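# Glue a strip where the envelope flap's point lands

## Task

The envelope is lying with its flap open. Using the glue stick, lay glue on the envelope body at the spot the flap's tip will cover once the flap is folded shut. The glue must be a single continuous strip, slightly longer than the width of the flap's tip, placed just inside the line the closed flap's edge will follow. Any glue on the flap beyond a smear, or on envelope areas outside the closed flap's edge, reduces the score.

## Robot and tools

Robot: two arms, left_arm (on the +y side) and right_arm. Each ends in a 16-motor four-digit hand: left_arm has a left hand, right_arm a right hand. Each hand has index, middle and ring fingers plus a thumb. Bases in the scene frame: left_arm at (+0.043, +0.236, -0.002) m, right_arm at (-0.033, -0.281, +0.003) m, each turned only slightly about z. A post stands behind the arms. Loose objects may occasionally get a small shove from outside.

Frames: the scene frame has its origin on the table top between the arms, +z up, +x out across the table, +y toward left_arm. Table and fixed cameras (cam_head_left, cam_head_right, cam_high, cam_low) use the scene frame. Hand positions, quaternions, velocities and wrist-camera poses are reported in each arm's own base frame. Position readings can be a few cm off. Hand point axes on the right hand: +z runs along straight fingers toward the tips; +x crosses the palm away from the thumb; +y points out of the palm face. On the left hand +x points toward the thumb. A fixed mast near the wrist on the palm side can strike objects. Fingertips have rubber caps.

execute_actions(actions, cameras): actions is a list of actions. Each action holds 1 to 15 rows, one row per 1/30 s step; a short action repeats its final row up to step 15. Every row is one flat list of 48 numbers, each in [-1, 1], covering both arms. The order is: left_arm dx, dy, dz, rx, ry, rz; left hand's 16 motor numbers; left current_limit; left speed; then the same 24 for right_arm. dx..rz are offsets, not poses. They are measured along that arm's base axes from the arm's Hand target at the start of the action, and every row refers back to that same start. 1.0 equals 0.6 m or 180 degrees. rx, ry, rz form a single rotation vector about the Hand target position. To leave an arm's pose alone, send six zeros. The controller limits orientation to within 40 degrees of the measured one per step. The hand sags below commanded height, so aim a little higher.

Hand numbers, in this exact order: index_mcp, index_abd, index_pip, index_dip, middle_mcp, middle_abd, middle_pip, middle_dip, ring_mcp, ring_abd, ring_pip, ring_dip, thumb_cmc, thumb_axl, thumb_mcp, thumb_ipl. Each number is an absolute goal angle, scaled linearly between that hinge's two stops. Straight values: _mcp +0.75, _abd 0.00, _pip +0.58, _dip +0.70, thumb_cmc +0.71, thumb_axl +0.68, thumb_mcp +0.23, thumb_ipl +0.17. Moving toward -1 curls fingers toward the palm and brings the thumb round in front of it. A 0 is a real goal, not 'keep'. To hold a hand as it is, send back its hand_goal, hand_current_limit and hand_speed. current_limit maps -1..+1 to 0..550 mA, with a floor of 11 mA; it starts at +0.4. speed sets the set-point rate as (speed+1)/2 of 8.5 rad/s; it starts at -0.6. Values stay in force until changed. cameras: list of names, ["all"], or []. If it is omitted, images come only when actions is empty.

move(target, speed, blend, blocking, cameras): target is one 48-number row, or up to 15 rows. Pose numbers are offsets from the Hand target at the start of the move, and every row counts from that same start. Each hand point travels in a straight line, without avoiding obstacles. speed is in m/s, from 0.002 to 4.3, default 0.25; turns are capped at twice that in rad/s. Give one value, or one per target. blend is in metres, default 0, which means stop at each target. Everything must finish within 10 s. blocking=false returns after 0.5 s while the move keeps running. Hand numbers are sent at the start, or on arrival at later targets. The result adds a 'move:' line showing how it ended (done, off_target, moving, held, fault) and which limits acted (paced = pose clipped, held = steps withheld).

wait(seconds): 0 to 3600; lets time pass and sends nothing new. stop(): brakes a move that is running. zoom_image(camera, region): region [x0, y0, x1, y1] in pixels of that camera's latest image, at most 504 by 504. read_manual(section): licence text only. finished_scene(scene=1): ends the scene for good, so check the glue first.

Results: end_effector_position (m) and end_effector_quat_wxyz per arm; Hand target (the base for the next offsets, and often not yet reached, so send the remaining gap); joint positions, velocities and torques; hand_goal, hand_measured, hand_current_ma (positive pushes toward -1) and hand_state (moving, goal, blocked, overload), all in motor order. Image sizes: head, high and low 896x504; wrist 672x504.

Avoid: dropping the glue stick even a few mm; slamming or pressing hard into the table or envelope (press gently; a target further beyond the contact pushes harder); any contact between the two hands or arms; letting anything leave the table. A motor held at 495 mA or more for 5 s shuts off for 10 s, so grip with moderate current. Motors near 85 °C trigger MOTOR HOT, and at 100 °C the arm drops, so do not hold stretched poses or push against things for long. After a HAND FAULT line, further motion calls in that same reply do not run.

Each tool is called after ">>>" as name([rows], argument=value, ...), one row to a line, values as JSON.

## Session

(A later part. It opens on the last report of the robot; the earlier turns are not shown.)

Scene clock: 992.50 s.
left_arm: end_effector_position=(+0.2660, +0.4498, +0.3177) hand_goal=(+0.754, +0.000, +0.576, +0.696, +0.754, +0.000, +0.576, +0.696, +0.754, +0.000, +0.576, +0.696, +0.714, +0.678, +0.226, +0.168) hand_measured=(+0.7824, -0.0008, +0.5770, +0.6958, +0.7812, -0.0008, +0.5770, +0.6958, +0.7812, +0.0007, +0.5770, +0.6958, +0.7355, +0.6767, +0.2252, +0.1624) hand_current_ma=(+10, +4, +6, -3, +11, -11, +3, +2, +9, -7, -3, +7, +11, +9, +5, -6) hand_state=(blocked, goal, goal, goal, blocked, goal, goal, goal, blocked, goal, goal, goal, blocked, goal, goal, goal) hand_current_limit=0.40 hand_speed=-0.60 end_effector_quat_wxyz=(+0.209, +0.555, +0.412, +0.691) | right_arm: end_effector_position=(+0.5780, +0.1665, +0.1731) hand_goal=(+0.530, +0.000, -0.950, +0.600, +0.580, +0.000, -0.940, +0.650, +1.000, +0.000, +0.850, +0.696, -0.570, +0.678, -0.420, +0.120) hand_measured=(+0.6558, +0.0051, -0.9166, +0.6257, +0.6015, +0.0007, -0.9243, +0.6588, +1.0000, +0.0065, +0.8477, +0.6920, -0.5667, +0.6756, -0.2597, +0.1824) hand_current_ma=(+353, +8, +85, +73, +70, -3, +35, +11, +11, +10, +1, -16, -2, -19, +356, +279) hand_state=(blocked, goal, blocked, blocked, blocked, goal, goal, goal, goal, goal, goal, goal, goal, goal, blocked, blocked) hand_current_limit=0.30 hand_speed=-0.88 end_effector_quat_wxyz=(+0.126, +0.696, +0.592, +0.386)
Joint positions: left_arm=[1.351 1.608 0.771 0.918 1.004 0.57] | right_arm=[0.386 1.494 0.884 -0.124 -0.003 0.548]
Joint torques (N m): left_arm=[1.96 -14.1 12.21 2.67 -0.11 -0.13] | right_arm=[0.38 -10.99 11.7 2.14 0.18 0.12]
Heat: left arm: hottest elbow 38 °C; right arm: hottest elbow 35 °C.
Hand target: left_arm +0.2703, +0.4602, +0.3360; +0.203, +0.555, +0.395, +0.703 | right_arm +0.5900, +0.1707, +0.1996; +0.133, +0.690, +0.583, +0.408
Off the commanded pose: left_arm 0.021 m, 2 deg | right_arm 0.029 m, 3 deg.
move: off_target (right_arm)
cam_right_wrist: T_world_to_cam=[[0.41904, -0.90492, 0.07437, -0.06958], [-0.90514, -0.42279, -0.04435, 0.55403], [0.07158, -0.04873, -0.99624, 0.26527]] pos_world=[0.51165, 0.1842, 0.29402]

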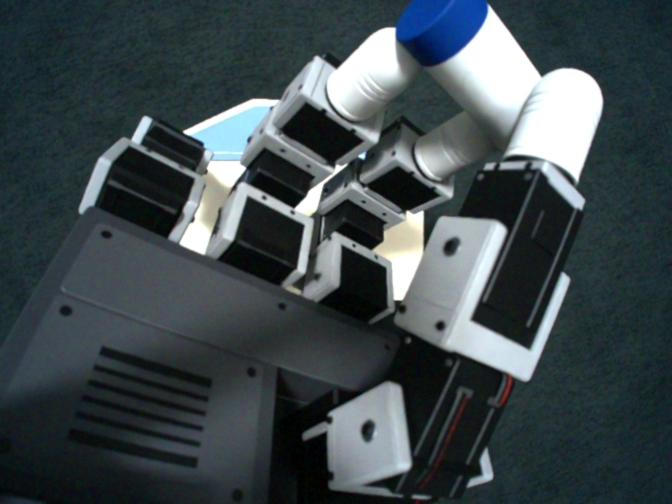

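>>> move(target=[0,0,0,0,0,0,0.754,0,0.576,0.696,0.754,0,0.576,0.696,0.754,0,0.576,0.696,0.714,0.678,0.226,0.168,0.4,-0.6,0.0133,-0.029,0,0,0,0,0.53,0,-0.95,0.6,0.58,0,-0.94,0.65,1.0,0,0.85,0.696,-0.571,0.678,-0.42,0.12,0.3,-0.88], speed=0.15, cameras=["cam_right_wrist"])

>>> zoom_image(camera="cam_right_wrist", region=[190, 160, 250, 220])

>>> zoom_image(camera="cam_right_wrist", region=[150, 60, 270, 240])

Scene clock: 998.47 s.
left_arm: end_effector_position=(+0.2660, +0.4498, +0.3177) hand_goal=(+0.754, +0.000, +0.576, +0.696, +0.754, +0.000, +0.576, +0.696, +0.754, +0.000, +0.576, +0.696, +0.714, +0.678, +0.226, +0.168) hand_measured=(+0.7836, +0.0007, +0.5770, +0.6958, +0.7812, -0.0008, +0.5770, +0.6958, +0.7812, -0.0008, +0.5770, +0.6958, +0.7343, +0.6767, +0.2252, +0.1624) hand_current_ma=(+5, +0, +4, +2, +7, -6, +11, +5, +11, -6, -8, +1, +9, +3, +6, -9) hand_state=(blocked, goal, goal, goal, blocked, goal, goal, goal, blocked, goal, goal, goal, blocked, goal, goal, goal) hand_current_limit=0.40 hand_speed=-0.60 end_effector_quat_wxyz=(+0.209, +0.555, +0.412, +0.691) | right_arm: end_effector_position=(+0.5839, +0.1486, +0.1726) hand_goal=(+0.530, +0.000, -0.950, +0.600, +0.580, +0.000, -0.940, +0.650, +1.000, +0.000, +0.850, +0.696, -0.570, +0.678, -0.420, +0.120) hand_measured=(+0.6558, +0.0051, -0.9166, +0.6257, +0.6027, +0.0007, -0.9230, +0.6588, +0.9995, +0.0065, +0.8477, +0.6920, -0.5667, +0.6746, -0.2597, +0.1824) hand_current_ma=(+354, -2, +81, +72, +73, -6, +41, +17, +13, +1, +5, -12, +3, -16, +358, +288) hand_state=(blocked, goal, blocked, blocked, blocked, goal, goal, goal, goal, goal, goal, goal, goal, goal, blocked, blocked) hand_current_limit=0.30 hand_speed=-0.88 end_effector_quat_wxyz=(+0.124, +0.701, +0.586, +0.387)
Joint positions: left_arm=[1.351 1.608 0.771 0.918 1.004 0.57] | right_arm=[0.347 1.494 0.884 -0.124 -0.028 0.539]
Joint torques (N m): left_arm=[2.02 -14.04 12.21 2.69 -0.12 -0.13] | right_arm=[0.03 -10.81 11.96 2.04 -0.11 -0.03]
Heat: left arm: hottest elbow 38 °C; right arm: hottest elbow 35 °C.
Hand target: left_arm +0.2703, +0.4602, +0.3360; +0.203, +0.555, +0.395, +0.703 | right_arm +0.5980, +0.1535, +0.1996; +0.133, +0.690, +0.583, +0.408
Off the commanded pose: left_arm 0.021 m, 2 deg | right_arm 0.031 m, 3 deg.
move: off_target (right_arm)
cam_right_wrist: T_world_to_cam=[[0.40601, -0.91158, 0.06463, -0.07786], [-0.91137, -0.40911, -0.04513, 0.55348], [0.06758, -0.04058, -0.99689, 0.26464]] pos_world=[0.51815, 0.1662, 0.29382]

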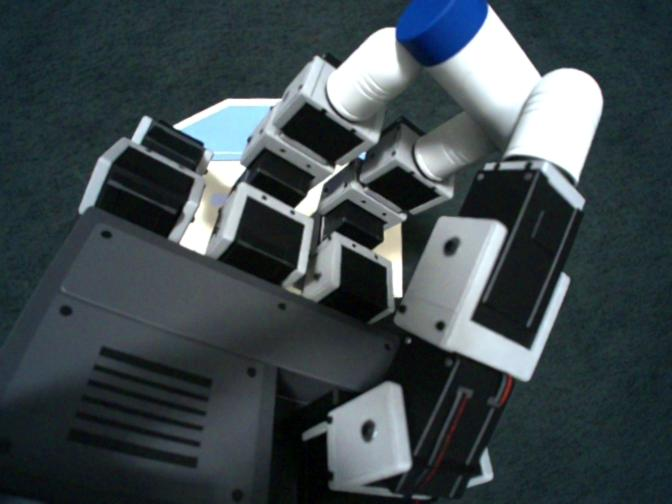

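Scaled by 8.400 from the camera's image (finer frame: 960x720).

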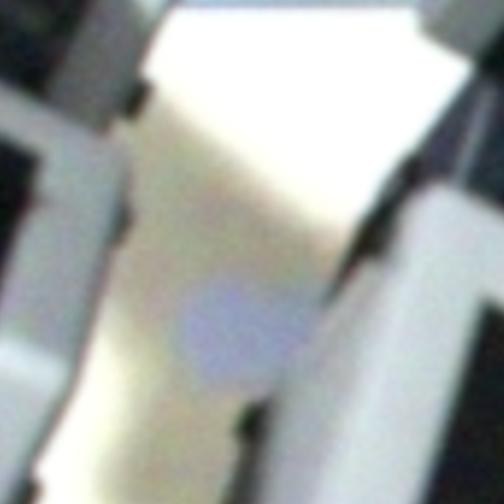

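Scaled by 2.800 from the camera's image (finer frame: 960x720).

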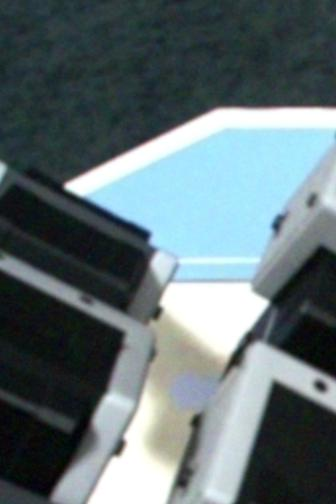

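>>> move(target=[0,0,0,0,0,0,0.754,0,0.576,0.696,0.754,0,0.576,0.696,0.754,0,0.576,0.696,0.714,0.678,0.226,0.168,0.4,-0.6,0.023,-0.0467,0,0,0,0,0.53,0,-0.95,0.6,0.58,0,-0.94,0.65,1.0,0,0.85,0.696,-0.571,0.678,-0.42,0.12,0.3,-0.88], speed=0.15, cameras=["cam_right_wrist"])

>>> zoom_image(camera="cam_right_wrist", region=[190, 160, 250, 220])

>>> zoom_image(camera="cam_right_wrist", region=[150, 60, 270, 240])

Scene clock: 1013.53 s.
left_arm: end_effector_position=(+0.2660, +0.4498, +0.3177) hand_goal=(+0.754, +0.000, +0.576, +0.696, +0.754, +0.000, +0.576, +0.696, +0.754, +0.000, +0.576, +0.696, +0.714, +0.678, +0.226, +0.168) hand_measured=(+0.7824, +0.0007, +0.5770, +0.6958, +0.7824, +0.0007, +0.5770, +0.6958, +0.7812, -0.0008, +0.5770, +0.6958, +0.7355, +0.6777, +0.2262, +0.1624) hand_current_ma=(+12, -2, +9, +4, +9, -4, +2, +5, +10, -8, -14, +6, +9, +3, +8, -11) hand_state=(blocked, goal, goal, goal, blocked, goal, goal, goal, blocked, goal, goal, goal, blocked, goal, goal, goal) hand_current_limit=0.40 hand_speed=-0.60 end_effector_quat_wxyz=(+0.209, +0.555, +0.412, +0.691) | right_arm: end_effector_position=(+0.5935, +0.1186, +0.1728) hand_goal=(+0.530, +0.000, -0.950, +0.600, +0.580, +0.000, -0.940, +0.650, +1.000, +0.000, +0.850, +0.696, -0.570, +0.678, -0.420, +0.120) hand_measured=(+0.6558, +0.0065, -0.9166, +0.6257, +0.6027, +0.0021, -0.9243, +0.6588, +1.0000, +0.0080, +0.8477, +0.6920, -0.5680, +0.6756, -0.2597, +0.1824) hand_current_ma=(+343, +9, +78, +67, +58, -8, +34, +16, +11, +1, +1, -12, +6, -21, +355, +284) hand_state=(blocked, goal, blocked, blocked, blocked, goal, goal, goal, goal, goal, goal, goal, goal, goal, blocked, blocked) hand_current_limit=0.30 hand_speed=-0.88 end_effector_quat_wxyz=(+0.124, +0.702, +0.584, +0.388)
Joint positions: left_arm=[1.351 1.608 0.771 0.918 1.004 0.57] | right_arm=[0.274 1.494 0.884 -0.124 -0.083 0.495]
Joint torques (N m): left_arm=[2.02 -14.04 12.21 2.7 -0.11 -0.13] | right_arm=[0.38 -9.82 12.92 1.92 -0.18 -0.04]
Heat: left arm: hottest elbow 38 °C; right arm: hottest elbow 35 °C.
Hand target: left_arm +0.2703, +0.4602, +0.3360; +0.203, +0.555, +0.395, +0.703 | right_arm +0.6118, +0.1254, +0.1996; +0.133, +0.690, +0.583, +0.408
Off the commanded pose: left_arm 0.021 m, 2 deg | right_arm 0.033 m, 3 deg.
move: off_target (right_arm)
cam_right_wrist: T_world_to_cam=[[0.40292, -0.91319, 0.06109, -0.10647], [-0.91266, -0.40589, -0.04789, 0.55081], [0.06853, -0.03646, -0.99698, 0.26203]] pos_world=[0.52765, 0.13589, 0.29413]

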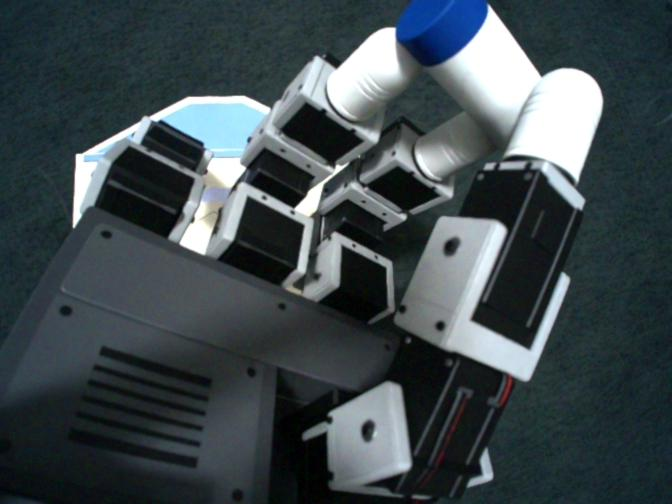

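Scaled by 8.400 from the camera's image (finer frame: 960x720).

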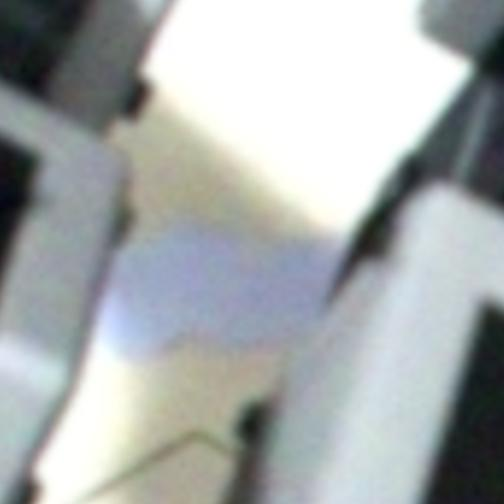

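Scaled by 2.800 from the camera's image (finer frame: 960x720).

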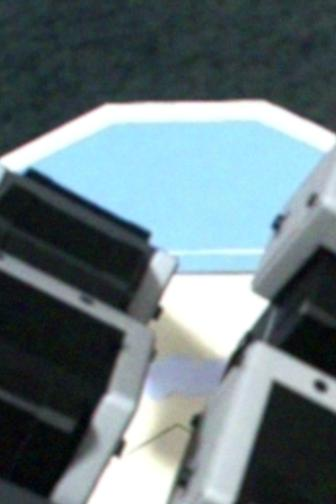

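>>> move([
  [0,0,0,0,0,0,0.754,0,0.576,0.696,0.754,0,0.576,0.696,0.754,0,0.576,0.696,0.714,0.678,0.226,0.168,0.4,-0.6,-0.0732,0.1463,0.034,0.3998,0.0389,-0.1025,0.53,0,-0.95,0.6,0.58,0,-0.94,0.65,1.0,0,0.85,0.696,-0.571,0.678,-0.42,0.12,0.3,-0.88],
  [0,0,0,0,0,0,0.754,0,0.576,0.696,0.754,0,0.576,0.696,0.754,0,0.576,0.696,0.714,0.678,0.226,0.168,0.4,-0.6,-0.0732,0.1463,-0.196,0.3998,0.0389,-0.1025,0.53,0,-0.95,0.6,0.58,0,-0.94,0.65,1.0,0,0.85,0.696,-0.571,0.678,-0.42,0.12,0.3,-0.88],
], speed=[0.4,0.12], cameras=[])

Scene clock: 1032.40 s.
left_arm: end_effector_position=(+0.2660, +0.4498, +0.3177) hand_goal=(+0.754, +0.000, +0.576, +0.696, +0.754, +0.000, +0.576, +0.696, +0.754, +0.000, +0.576, +0.696, +0.714, +0.678, +0.226, +0.168) hand_measured=(+0.7824, +0.0007, +0.5770, +0.6958, +0.7824, -0.0008, +0.5757, +0.6958, +0.7812, -0.0008, +0.5770, +0.6958, +0.7343, +0.6777, +0.2262, +0.1624) hand_current_ma=(+8, -1, +5, -2, +7, -10, -2, +12, +7, -3, -7, +7, +3, +9, +11, -5) hand_state=(blocked, goal, goal, goal, blocked, goal, goal, goal, blocked, goal, goal, goal, blocked, goal, goal, goal) hand_current_limit=0.40 hand_speed=-0.60 end_effector_quat_wxyz=(+0.209, +0.555, +0.412, +0.691) | right_arm: end_effector_position=(+0.5678, +0.2097, +0.0784) hand_goal=(+0.530, +0.000, -0.950, +0.600, +0.580, +0.000, -0.940, +0.650, +1.000, +0.000, +0.850, +0.696, -0.570, +0.678, -0.420, +0.120) hand_measured=(+0.6558, +0.0051, -0.9166, +0.6257, +0.6015, +0.0051, -0.9230, +0.6588, +0.9971, +0.0080, +0.8477, +0.6920, -0.5667, +0.6756, -0.2597, +0.1824) hand_current_ma=(+351, +15, +81, +71, +70, -3, +37, +23, -4, +5, -2, -28, +1, -18, +357, +283) hand_state=(blocked, goal, blocked, blocked, blocked, goal, goal, goal, goal, goal, goal, goal, goal, goal, blocked, blocked) hand_current_limit=0.30 hand_speed=-0.88 end_effector_quat_wxyz=(-0.266, +0.744, +0.130, +0.599)
Joint positions: left_arm=[1.351 1.608 0.771 0.918 1.004 0.57] | right_arm=[0.439 1.775 0.722 0.91 -0.15 1.794]
Joint torques (N m): left_arm=[2.02 -14.04 12.22 2.7 -0.11 -0.13] | right_arm=[0.67 -11.16 6.35 3.18 0.11 0.02]
Heat: left arm: hottest elbow 38 °C; right arm: hottest elbow 36 °C.
Hand target: left_arm +0.2703, +0.4602, +0.3360; +0.203, +0.555, +0.395, +0.703 | right_arm +0.5679, +0.2132, +0.0819; -0.269, +0.737, +0.129, +0.606
Off the commanded pose: left_arm 0.021 m, 2 deg | right_arm 0.005 m, 1 deg.
move: done

>>> move([
  [0,0,0,0,0,0,0.754,0,0.576,0.696,0.754,0,0.576,0.696,0.754,0,0.576,0.696,0.714,0.678,0.226,0.168,0.4,-0.6,0,0,-0.0302,0,0,0,0.53,0,-0.95,0.6,0.58,0,-0.94,0.65,1.0,0,0.85,0.696,-0.571,0.678,-0.42,0.12,0.3,-0.88],
], speed=0.05, cameras=[])

Scene clock: 1036.57 s.
left_arm: end_effector_position=(+0.2660, +0.4498, +0.3177) hand_goal=(+0.754, +0.000, +0.576, +0.696, +0.754, +0.000, +0.576, +0.696, +0.754, +0.000, +0.576, +0.696, +0.714, +0.678, +0.226, +0.168) hand_measured=(+0.7824, +0.0007, +0.5770, +0.6958, +0.7812, +0.0007, +0.5770, +0.6958, +0.7812, -0.0008, +0.5770, +0.6958, +0.7355, +0.6777, +0.2262, +0.1624) hand_current_ma=(+7, -1, +3, -1, +12, -5, +5, +1, +9, -4, -8, +6, +10, +6, +6, -5) hand_state=(blocked, goal, goal, goal, blocked, goal, goal, goal, blocked, goal, goal, goal, blocked, goal, goal, goal) hand_current_limit=0.40 hand_speed=-0.60 end_effector_quat_wxyz=(+0.209, +0.555, +0.412, +0.691) | right_arm: end_effector_position=(+0.5693, +0.2103, +0.0656) hand_goal=(+0.530, +0.000, -0.950, +0.600, +0.580, +0.000, -0.940, +0.650, +1.000, +0.000, +0.850, +0.696, -0.570, +0.678, -0.420, +0.120) hand_measured=(+0.6558, +0.0051, -0.9179, +0.6232, +0.6015, +0.0051, -0.9230, +0.6588, +0.9971, +0.0065, +0.8477, +0.6920, -0.5680, +0.6756, -0.2597, +0.1824) hand_current_ma=(+345, +12, +79, +63, +69, -1, +36, +10, +10, -7, -3, -17, +0, -11, +352, +282) hand_state=(blocked, goal, blocked, blocked, blocked, goal, goal, goal, goal, goal, goal, goal, goal, goal, blocked, blocked) hand_current_limit=0.30 hand_speed=-0.88 end_effector_quat_wxyz=(-0.267, +0.741, +0.130, +0.603)
Joint positions: left_arm=[1.351 1.608 0.771 0.918 1.004 0.57] | right_arm=[0.439 1.821 0.722 0.966 -0.15 1.793]
Joint torques (N m): left_arm=[2.02 -14.04 12.21 2.7 -0.12 -0.13] | right_arm=[0.67 -10.58 5.83 3.22 0.07 0.04]
Heat: left arm: hottest elbow 38 °C; right arm: hottest elbow 36 °C.
Hand target: left_arm +0.2703, +0.4602, +0.3360; +0.203, +0.555, +0.395, +0.703 | right_arm +0.5679, +0.2132, +0.0637; -0.269, +0.737, +0.129, +0.606
Off the commanded pose: left_arm 0.021 m, 2 deg | right_arm 0.004 m, 1 deg.
move: done

>>> move([
  [0,0,0,0,0,0,0.754,0,0.576,0.696,0.754,0,0.576,0.696,0.754,0,0.576,0.696,0.714,0.678,0.226,0.168,0.4,-0.6,0,0,0.04,0,0,0,0.53,0,-0.95,0.6,0.58,0,-0.94,0.65,1.0,0,0.85,0.696,-0.571,0.678,-0.42,0.12,0.3,-0.88],
  [0,0,0,0,0,0,0.754,0,0.576,0.696,0.754,0,0.576,0.696,0.754,0,0.576,0.696,0.714,0.678,0.226,0.168,0.4,-0.6,0,0,0.24,0,0,0,0.53,0,-0.95,0.6,0.58,0,-0.94,0.65,1.0,0,0.85,0.696,-0.571,0.678,-0.42,0.12,0.3,-0.88],
  [0,0,0,0,0,0,0.754,0,0.576,0.696,0.754,0,0.576,0.696,0.754,0,0.576,0.696,0.714,0.678,0.226,0.168,0.4,-0.6,-0.1965,-0.4053,0.2605,0.344,0.216,-0.3,0.53,0,-0.95,0.6,0.58,0,-0.94,0.65,1.0,0,0.85,0.696,-0.571,0.678,-0.42,0.12,0.3,-0.88],
], speed=[0.06,0.25,0.35], blend=[0.005,0.02,0], cameras=["cam_right_wrist","cam_low","cam_high"])

Scene clock: 1104.20 s.
left_arm: end_effector_position=(+0.2660, +0.4498, +0.3177) hand_goal=(+0.754, +0.000, +0.576, +0.696, +0.754, +0.000, +0.576, +0.696, +0.754, +0.000, +0.576, +0.696, +0.714, +0.678, +0.226, +0.168) hand_measured=(+0.7836, -0.0008, +0.5770, +0.6958, +0.7812, +0.0007, +0.5770, +0.6958, +0.7812, -0.0008, +0.5770, +0.6958, +0.7355, +0.6777, +0.2252, +0.1624) hand_current_ma=(+6, +3, +6, -2, +6, -4, +8, +3, +17, -9, -3, +6, +5, +5, +7, +1) hand_state=(blocked, goal, goal, goal, blocked, goal, goal, goal, blocked, goal, goal, goal, blocked, goal, goal, goal) hand_current_limit=0.40 hand_speed=-0.60 end_effector_quat_wxyz=(+0.209, +0.555, +0.412, +0.691) | right_arm: end_effector_position=(+0.4312, -0.0242, +0.1947) hand_goal=(+0.530, +0.000, -0.950, +0.600, +0.580, +0.000, -0.940, +0.650, +1.000, +0.000, +0.850, +0.696, -0.570, +0.678, -0.420, +0.120) hand_measured=(+0.6546, +0.0051, -0.9166, +0.6232, +0.6015, +0.0007, -0.9230, +0.6588, +0.9922, +0.0065, +0.8477, +0.6920, -0.5680, +0.6756, -0.2587, +0.1824) hand_current_ma=(+351, +10, +80, +70, +59, -4, +37, +19, -4, -3, -3, -17, +2, -13, +355, +282) hand_state=(blocked, goal, blocked, blocked, blocked, goal, goal, goal, goal, goal, goal, goal, goal, goal, blocked, blocked) hand_current_limit=0.30 hand_speed=-0.88 end_effector_quat_wxyz=(-0.395, +0.867, -0.223, +0.209)
Joint positions: left_arm=[1.351 1.608 0.771 0.918 1.004 0.57] | right_arm=[-0.232 1.264 1.052 -0.787 -0.774 2.08]
Joint torques (N m): left_arm=[2.02 -13.98 12.22 2.69 -0.11 -0.13] | right_arm=[-0.5 -6.53 14.56 1.03 -0.78 0.15]
Heat: left arm: hottest elbow 39 °C; right arm: hottest elbow 34 °C.
Hand target: left_arm +0.2703, +0.4602, +0.3360; +0.203, +0.555, +0.395, +0.703 | right_arm +0.4499, -0.0300, +0.2199; -0.356, +0.711, -0.503, +0.338
Off the commanded pose: left_arm 0.021 m, 2 deg | right_arm 0.032 m, 56 deg; orientation clipped.
joint sent to its limit (right arm) — joint 6 (wrist roll), upper limit. The joint targets are off in orientation, not in position.
move: off_target (right_arm); limits=paced
cam_right_wrist: T_world_to_cam=[[-0.79583, 0.08337, -0.59975, 0.49688], [-0.58623, 0.14189, 0.79762, 0.05366], [0.15159, 0.98637, -0.06405, 0.09708]] pos_world=[0.41217, -0.14479, 0.26142]
Images, in order (width x height): cam_high 896x504, cam_low 896x504, cam_right_wrist 672x504.

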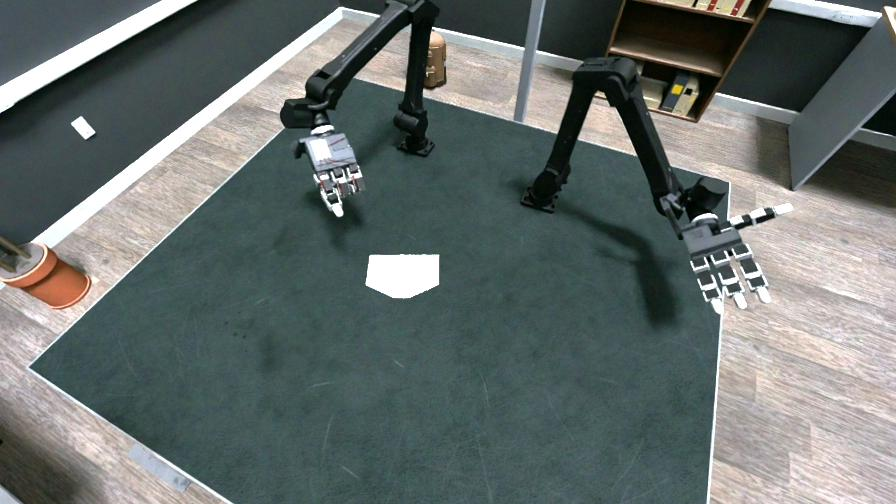

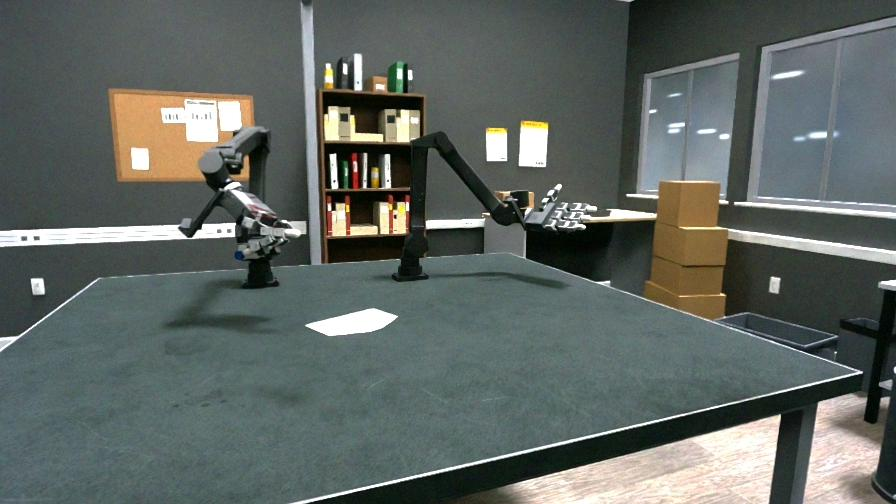

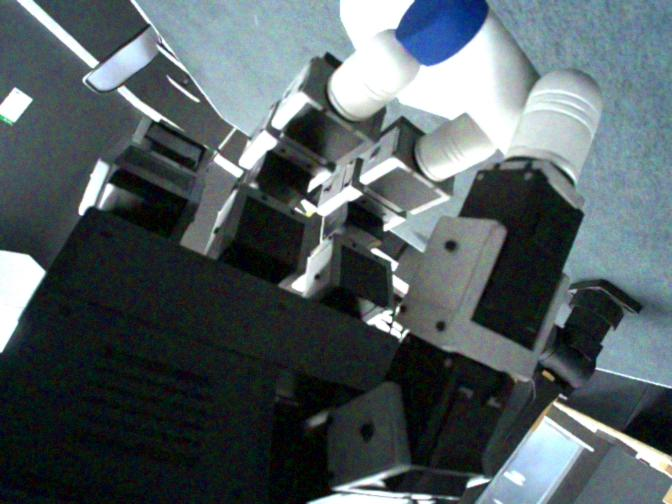

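>>> move([
  [0,0,0,0,0,0,0.754,0,0.576,0.696,0.754,0,0.576,0.696,0.754,0,0.576,0.696,0.714,0.678,0.226,0.168,0.4,-0.6,-0.1165,0.1833,0.03,-0.0605,0.0616,0.488,0.53,0,-0.95,0.6,0.58,0,-0.94,0.65,1.0,0,0.85,0.696,-0.571,0.678,-0.42,0.12,0.3,-0.88],
], speed=0.3, cameras=["cam_low","cam_high"])

Scene clock: 1147.47 s.
left_arm: end_effector_position=(+0.2660, +0.4498, +0.3177) hand_goal=(+0.754, +0.000, +0.576, +0.696, +0.754, +0.000, +0.576, +0.696, +0.754, +0.000, +0.576, +0.696, +0.714, +0.678, +0.226, +0.168) hand_measured=(+0.7836, -0.0008, +0.5770, +0.6958, +0.7824, -0.0008, +0.5770, +0.6958, +0.7824, -0.0008, +0.5770, +0.6958, +0.7343, +0.6777, +0.2262, +0.1624) hand_current_ma=(+12, +6, +11, +0, +11, -1, +5, -3, +7, -7, -5, +1, +7, -2, +8, -13) hand_state=(blocked, goal, goal, goal, blocked, goal, goal, goal, blocked, goal, goal, goal, blocked, goal, goal, goal) hand_current_limit=0.40 hand_speed=-0.60 end_effector_quat_wxyz=(+0.209, +0.555, +0.412, +0.691) | right_arm: end_effector_position=(+0.3643, +0.0786, +0.2221) hand_goal=(+0.530, +0.000, -0.950, +0.600, +0.580, +0.000, -0.940, +0.650, +1.000, +0.000, +0.850, +0.696, -0.570, +0.678, -0.420, +0.120) hand_measured=(+0.6546, +0.0007, -0.9166, +0.6232, +0.6015, -0.0066, -0.9230, +0.6588, +0.9922, +0.0065, +0.8477, +0.6920, -0.5680, +0.6756, -0.2597, +0.1824) hand_current_ma=(+354, +1, +83, +64, +62, -16, +32, +24, -4, -11, -5, -16, +5, -9, +353, +286) hand_state=(blocked, goal, blocked, blocked, blocked, goal, goal, goal, goal, goal, goal, goal, goal, goal, blocked, blocked) hand_current_limit=0.30 hand_speed=-0.88 end_effector_quat_wxyz=(-0.385, +0.914, +0.120, -0.042)
Joint positions: left_arm=[1.351 1.608 0.771 0.918 1.004 0.57] | right_arm=[0.054 1.425 1.326 -1.657 -0.778 1.289]
Joint torques (N m): left_arm=[2.02 -14.04 12.21 2.69 -0.12 -0.13] | right_arm=[0.32 -7.12 12.93 -0.38 -0.59 0.07]
Heat: left arm: hottest elbow 39 °C; right arm: hottest elbow 38 °C.
Hand target: left_arm +0.2703, +0.4602, +0.3360; +0.203, +0.555, +0.395, +0.703 | right_arm +0.3800, +0.0800, +0.2380; -0.382, +0.914, +0.132, -0.025
Off the commanded pose: left_arm 0.021 m, 2 deg | right_arm 0.022 m, 2 deg.
move: off_target (right_arm)
Images, in order (width x height): cam_high 896x504, cam_low 896x504.

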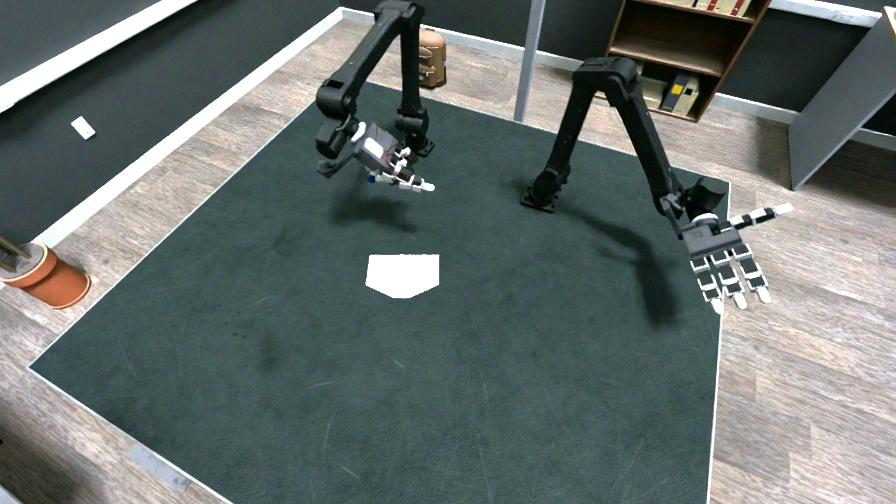

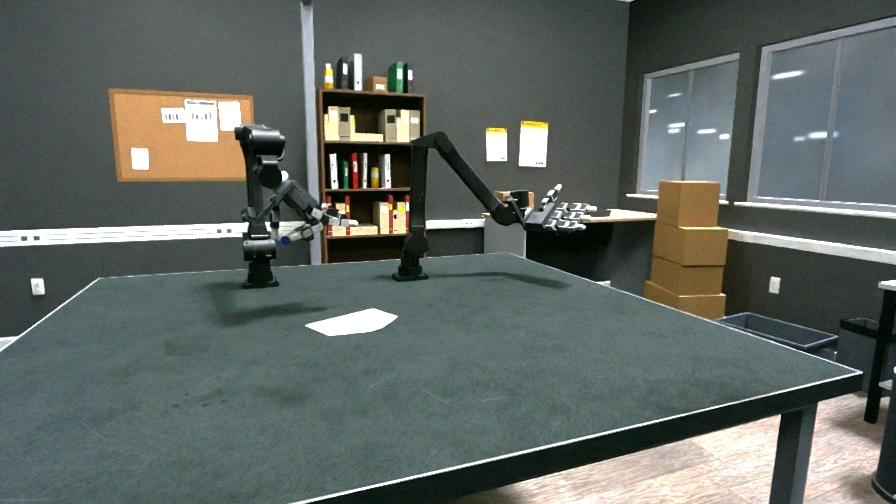

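>>> zoom_image(camera="cam_low", region=[250, 200, 370, 280])

>>> zoom_image(camera="cam_high", region=[330, 120, 450, 220])

Scaled by 4.200.

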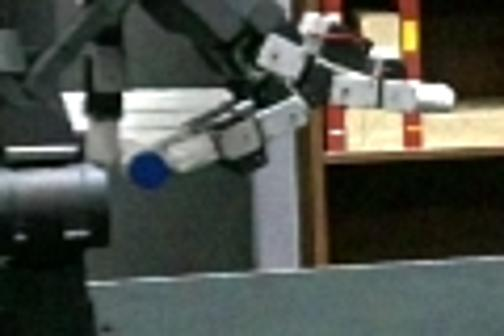

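Scaled by 4.200.

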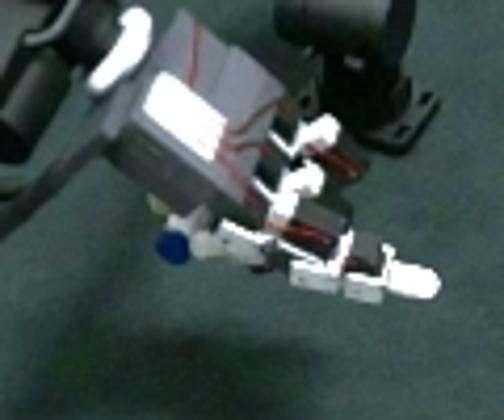

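>>> move(target=[0,0,0,0,0,0, 0.754,0,0.576,0.696, 0.754,0,0.576,0.696, 0.754,0,0.576,0.696, 0.714,0.678,0.226,0.168, 0.4,-0.6, 0.0333,0,-0.2,0,0,0, 0.53,0,-0.95,0.6, 0.58,0,-0.94,0.65, 1.0,0,0.85,0.696, -0.571,0.678,-0.42,0.12, 0.3,-0.88], speed=0.08, cameras=["cam_low","cam_high","cam_right_wrist"])

Scene clock: 1163.70 s.
left_arm: end_effector_position=(+0.2660, +0.4498, +0.3177) hand_goal=(+0.754, +0.000, +0.576, +0.696, +0.754, +0.000, +0.576, +0.696, +0.754, +0.000, +0.576, +0.696, +0.714, +0.678, +0.226, +0.168) hand_measured=(+0.7836, +0.0007, +0.5770, +0.6958, +0.7824, -0.0008, +0.5770, +0.6958, +0.7812, -0.0008, +0.5770, +0.6958, +0.7355, +0.6777, +0.2262, +0.1624) hand_current_ma=(+5, +4, +7, -9, +9, -3, +8, +1, +15, -3, -7, -4, +13, +1, +12, -4) hand_state=(blocked, goal, goal, goal, blocked, goal, goal, goal, blocked, goal, goal, goal, blocked, goal, goal, goal) hand_current_limit=0.40 hand_speed=-0.60 end_effector_quat_wxyz=(+0.209, +0.555, +0.412, +0.691) | right_arm: end_effector_position=(+0.3983, +0.0804, +0.1218) hand_goal=(+0.530, +0.000, -0.950, +0.600, +0.580, +0.000, -0.940, +0.650, +1.000, +0.000, +0.850, +0.696, -0.570, +0.678, -0.420, +0.120) hand_measured=(+0.6546, +0.0007, -0.9166, +0.6232, +0.6015, -0.0066, -0.9230, +0.6588, +0.9922, +0.0065, +0.8477, +0.6920, -0.5680, +0.6756, -0.2587, +0.1824) hand_current_ma=(+349, -6, +86, +71, +62, -22, +40, +32, -6, +1, -2, -11, -2, -17, +354, +287) hand_state=(blocked, goal, blocked, blocked, blocked, goal, goal, goal, goal, goal, goal, goal, goal, goal, blocked, blocked) hand_current_limit=0.30 hand_speed=-0.88 end_effector_quat_wxyz=(-0.383, +0.914, +0.129, -0.026)
Joint positions: left_arm=[1.351 1.608 0.771 0.918 1.004 0.57] | right_arm=[0.054 1.547 1.194 -1.37 -0.777 1.283]
Joint torques (N m): left_arm=[1.96 -13.98 12.21 2.69 -0.11 -0.13] | right_arm=[0.09 -9.17 7.75 0.43 -0.58 0.04]
Heat: left arm: hottest elbow 39 °C; right arm: hottest elbow 38 °C.
Hand target: left_arm +0.2703, +0.4602, +0.3360; +0.203, +0.555, +0.395, +0.703 | right_arm +0.4000, +0.0799, +0.1180; -0.382, +0.914, +0.132, -0.025
Off the commanded pose: left_arm 0.021 m, 2 deg | right_arm 0.004 m, 0 deg.
move: done
cam_right_wrist: T_world_to_cam=[[-0.64687, -0.6169, -0.44832, 0.39676], [-0.41256, -0.21134, 0.88608, 0.02618], [-0.64137, 0.75813, -0.1178, 0.33496]] pos_world=[0.48229, -0.00365, 0.19413]
Images, in order (width x height): cam_high 896x504, cam_low 896x504, cam_right_wrist 672x504.

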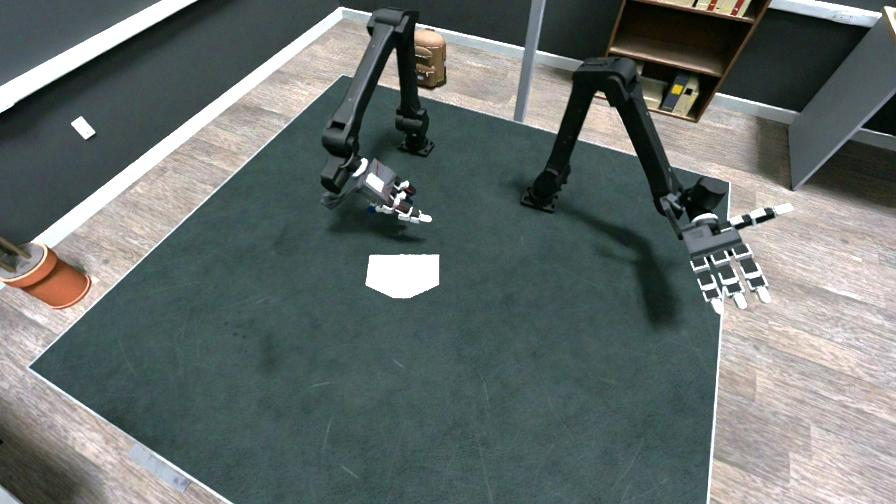

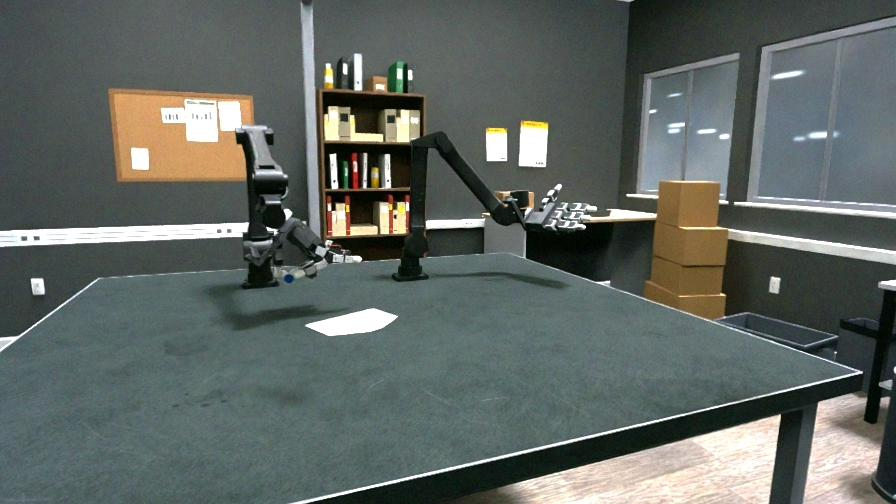

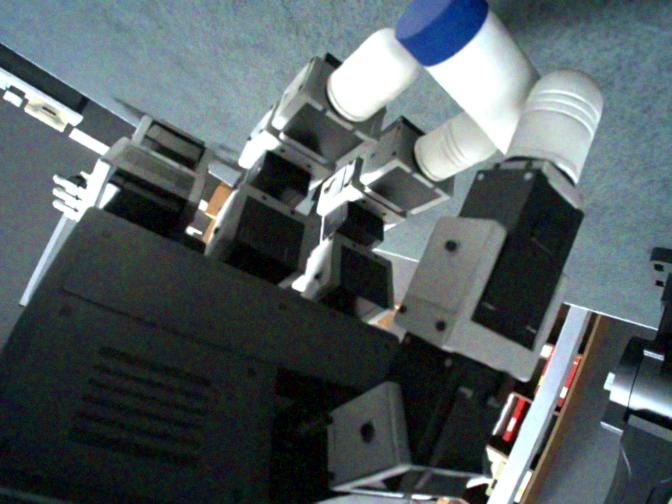

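>>> zoom_image(camera="cam_low", region=[250, 210, 390, 350])

>>> zoom_image(camera="cam_high", region=[340, 150, 460, 310])

Scaled by 3.600.

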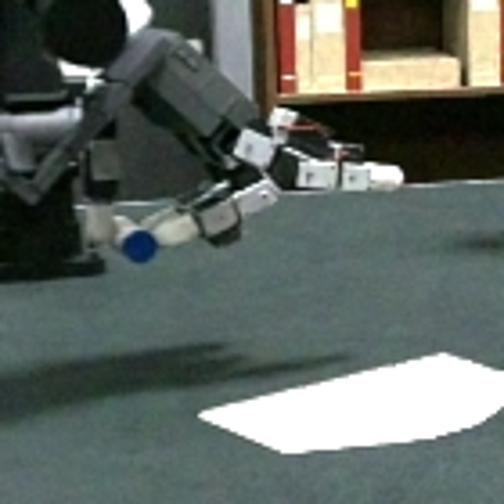

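Scaled by 3.150.

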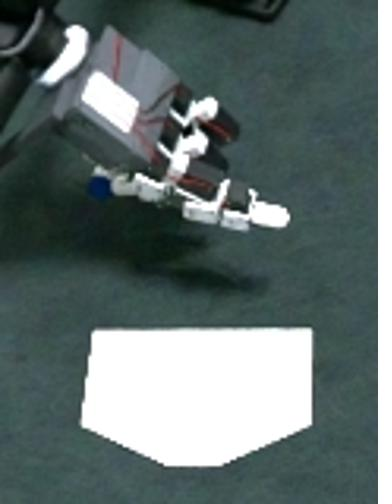

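>>> move(target=[0,0,0,0,0,0, 0.754,0,0.576,0.696, 0.754,0,0.576,0.696, 0.754,0,0.576,0.696, 0.714,0.678,0.226,0.168, 0.4,-0.6, 0,0,-0.1,0,0,0, 0.53,0,-0.95,0.6, 0.58,0,-0.94,0.65, 1.0,0,0.85,0.696, -0.571,0.678,-0.42,0.12, 0.3,-0.88], speed=0.05, cameras=["cam_low","cam_high","cam_head_right","cam_right_wrist"])

>>> zoom_image(camera="cam_low", region=[250, 210, 390, 350])

>>> zoom_image(camera="cam_head_right", region=[400, 200, 600, 350])

Scene clock: 1171.57 s.
left_arm: end_effector_position=(+0.2660, +0.4498, +0.3177) hand_goal=(+0.754, +0.000, +0.576, +0.696, +0.754, +0.000, +0.576, +0.696, +0.754, +0.000, +0.576, +0.696, +0.714, +0.678, +0.226, +0.168) hand_measured=(+0.7836, -0.0008, +0.5770, +0.6958, +0.7824, +0.0007, +0.5770, +0.6958, +0.7812, +0.0007, +0.5757, +0.6958, +0.7355, +0.6777, +0.2252, +0.1624) hand_current_ma=(+2, +3, +7, -1, +7, +1, +3, +4, +6, -5, -5, +2, +4, +1, +11, -8) hand_state=(blocked, goal, goal, goal, blocked, goal, goal, goal, blocked, goal, goal, goal, blocked, goal, goal, goal) hand_current_limit=0.40 hand_speed=-0.60 end_effector_quat_wxyz=(+0.209, +0.555, +0.412, +0.691) | right_arm: end_effector_position=(+0.3995, +0.0804, +0.0626) hand_goal=(+0.530, +0.000, -0.950, +0.600, +0.580, +0.000, -0.940, +0.650, +1.000, +0.000, +0.850, +0.696, -0.570, +0.678, -0.420, +0.120) hand_measured=(+0.6558, +0.0021, -0.9166, +0.6232, +0.6015, -0.0066, -0.9230, +0.6588, +0.9922, +0.0065, +0.8477, +0.6920, -0.5680, +0.6756, -0.2597, +0.1824) hand_current_ma=(+351, +13, +85, +68, +64, -11, +44, +19, -7, +1, -1, -21, +5, -4, +358, +282) hand_state=(blocked, goal, blocked, blocked, blocked, goal, goal, goal, goal, goal, goal, goal, goal, goal, blocked, blocked) hand_current_limit=0.30 hand_speed=-0.88 end_effector_quat_wxyz=(-0.383, +0.914, +0.129, -0.025)
Joint positions: left_arm=[1.351 1.608 0.771 0.918 1.004 0.57] | right_arm=[0.054 1.614 1.105 -1.21 -0.777 1.283]
Joint torques (N m): left_arm=[2.02 -13.98 12.22 2.69 -0.11 -0.13] | right_arm=[0.09 -9.58 7.15 0.47 -0.58 0.05]
Heat: left arm: hottest elbow 39 °C; right arm: hottest elbow 38 °C.
Hand target: left_arm +0.2703, +0.4602, +0.3360; +0.203, +0.555, +0.395, +0.703 | right_arm +0.4001, +0.0799, +0.0580; -0.382, +0.914, +0.132, -0.025
Off the commanded pose: left_arm 0.021 m, 2 deg | right_arm 0.005 m, 0 deg.
move: done
cam_right_wrist: T_world_to_cam=[[-0.64553, -0.61681, -0.45037, 0.37063], [-0.41521, -0.21151, 0.8848, 0.08024], [-0.64101, 0.75816, -0.11957, 0.32873]] pos_world=[0.48329, -0.00365, 0.13523]
Images, in order (width x height): cam_head_right 896x504, cam_high 896x504, cam_low 896x504, cam_right_wrist 672x504.

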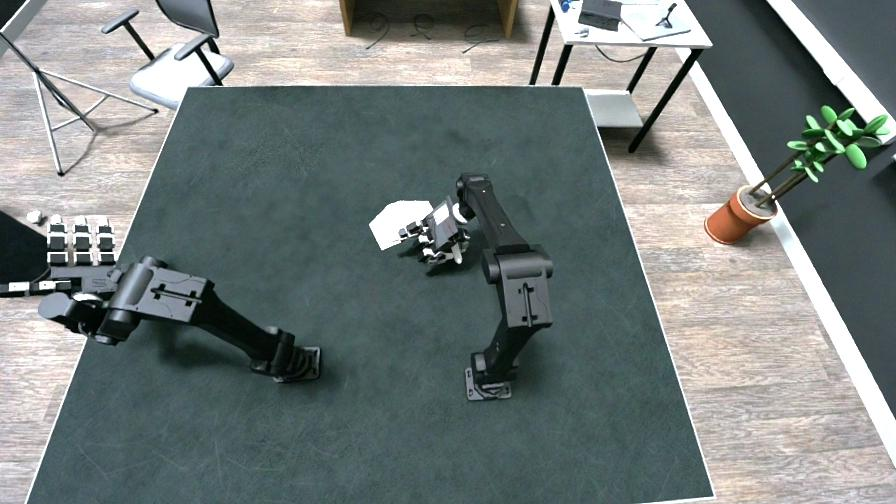

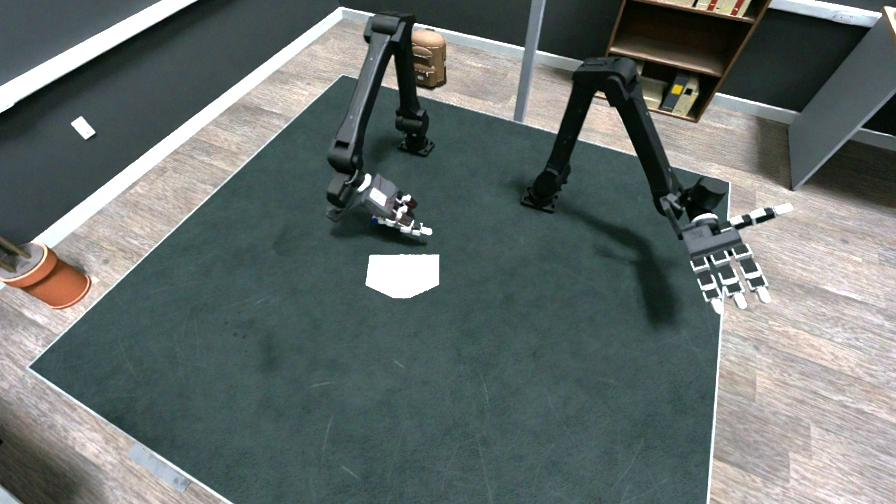

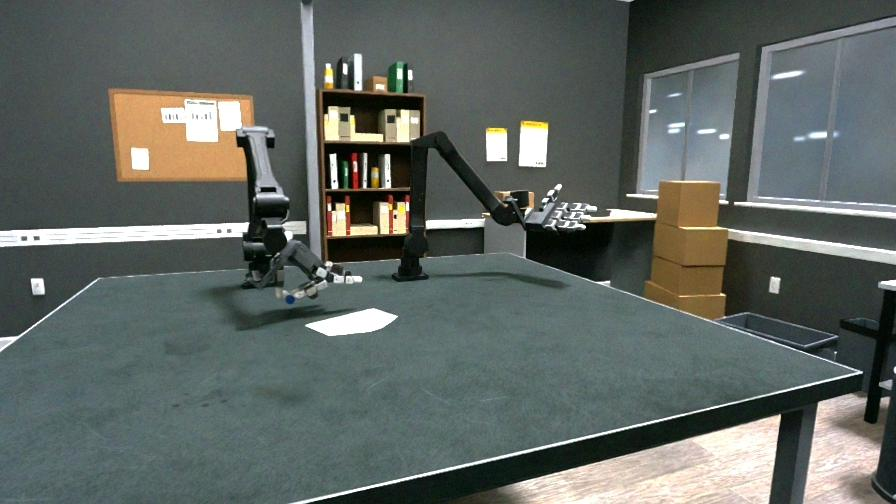

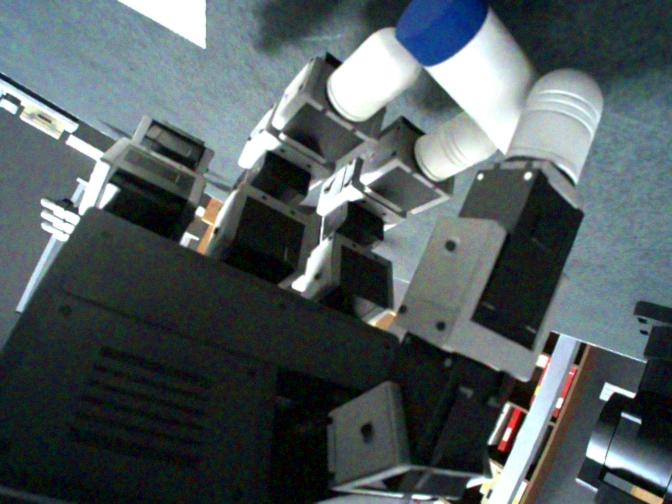

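Scaled by 3.600.

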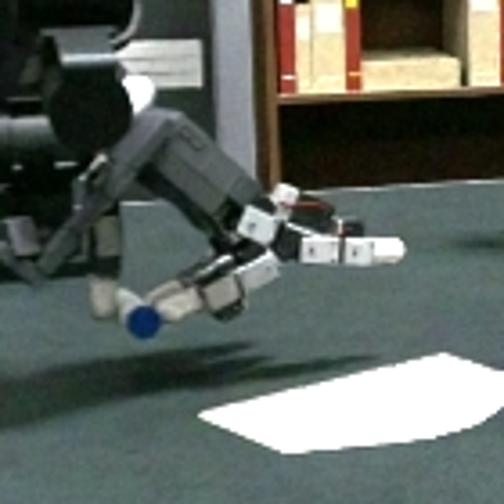

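Scaled by 2.520.

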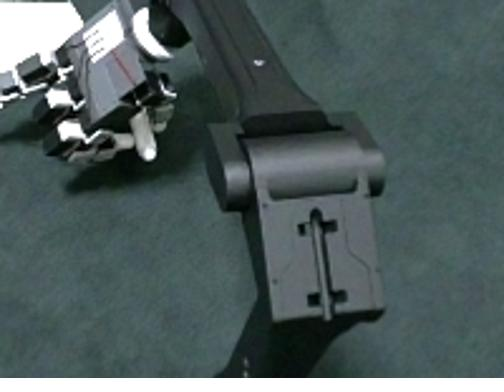

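>>> move(target=[0,0,0,0,0,0, 0.754,0,0.576,0.696, 0.754,0,0.576,0.696, 0.754,0,0.576,0.696, 0.714,0.678,0.226,0.168, 0.4,-0.6, 0,0,-0.025,0,0,0, 0.53,0,-0.95,0.6, 0.58,0,-0.94,0.65, 1.0,0,0.85,0.696, -0.571,0.678,-0.42,0.12, 0.3,-0.88], speed=0.03, cameras=["cam_low","cam_high"])

>>> zoom_image(camera="cam_low", region=[260, 250, 360, 350])

>>> zoom_image(camera="cam_high", region=[340, 160, 440, 260])

Scene clock: 1179.57 s.
left_arm: end_effector_position=(+0.2660, +0.4498, +0.3177) hand_goal=(+0.754, +0.000, +0.576, +0.696, +0.754, +0.000, +0.576, +0.696, +0.754, +0.000, +0.576, +0.696, +0.714, +0.678, +0.226, +0.168) hand_measured=(+0.7824, -0.0008, +0.5770, +0.6958, +0.7824, -0.0008, +0.5770, +0.6958, +0.7812, +0.0007, +0.5770, +0.6971, +0.7355, +0.6777, +0.2262, +0.1624) hand_current_ma=(+10, -3, +5, +2, +7, -12, +11, +8, +7, -4, +1, -4, +10, +3, +9, -12) hand_state=(blocked, goal, goal, goal, blocked, goal, goal, goal, blocked, goal, goal, goal, blocked, goal, goal, goal) hand_current_limit=0.40 hand_speed=-0.60 end_effector_quat_wxyz=(+0.209, +0.555, +0.412, +0.691) | right_arm: end_effector_position=(+0.3998, +0.0804, +0.0478) hand_goal=(+0.530, +0.000, -0.950, +0.600, +0.580, +0.000, -0.940, +0.650, +1.000, +0.000, +0.850, +0.696, -0.570, +0.678, -0.420, +0.120) hand_measured=(+0.6558, +0.0007, -0.9166, +0.6232, +0.6015, -0.0052, -0.9230, +0.6601, +0.9922, +0.0065, +0.8477, +0.6920, -0.5680, +0.6756, -0.2587, +0.1824) hand_current_ma=(+349, +8, +83, +67, +56, -12, +31, +15, -12, -10, -4, -18, +3, -14, +359, +281) hand_state=(blocked, goal, blocked, blocked, blocked, goal, goal, goal, goal, goal, goal, goal, goal, goal, blocked, blocked) hand_current_limit=0.30 hand_speed=-0.88 end_effector_quat_wxyz=(-0.383, +0.914, +0.129, -0.024)
Joint positions: left_arm=[1.351 1.608 0.771 0.918 1.004 0.57] | right_arm=[0.054 1.635 1.086 -1.17 -0.777 1.283]
Joint torques (N m): left_arm=[2.02 -14.04 12.21 2.71 -0.11 -0.13] | right_arm=[0.03 -9.64 6.98 0.4 -0.59 0.07]
Heat: left arm: hottest elbow 39 °C; right arm: hottest elbow 38 °C.
Hand target: left_arm +0.2703, +0.4602, +0.3360; +0.203, +0.555, +0.395, +0.703 | right_arm +0.3999, +0.0799, +0.0429; -0.382, +0.914, +0.132, -0.025
Off the commanded pose: left_arm 0.021 m, 2 deg | right_arm 0.005 m, 0 deg.
move: done
Images, in order (width x height): cam_high 896x504, cam_low 896x504.

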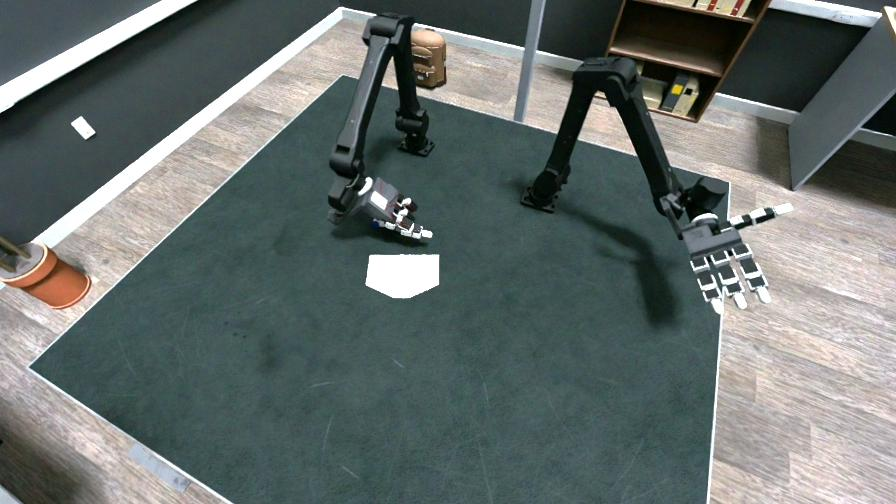

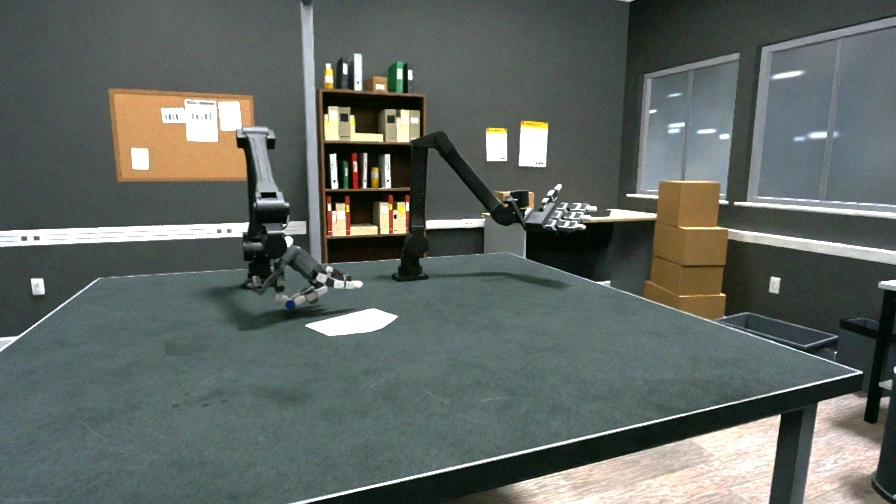

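Scaled by 5.040.

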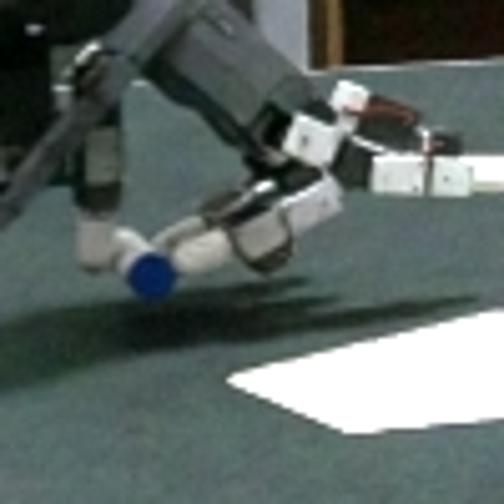

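Scaled by 5.040.

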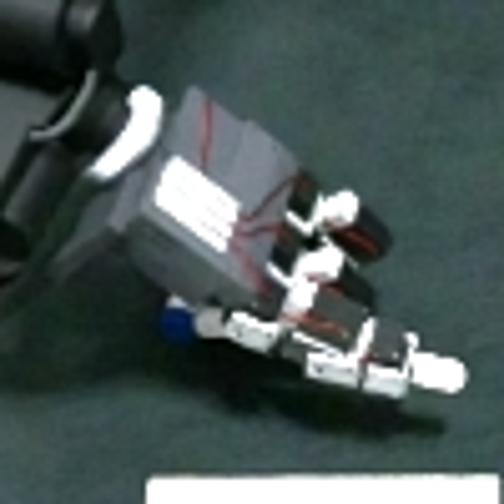

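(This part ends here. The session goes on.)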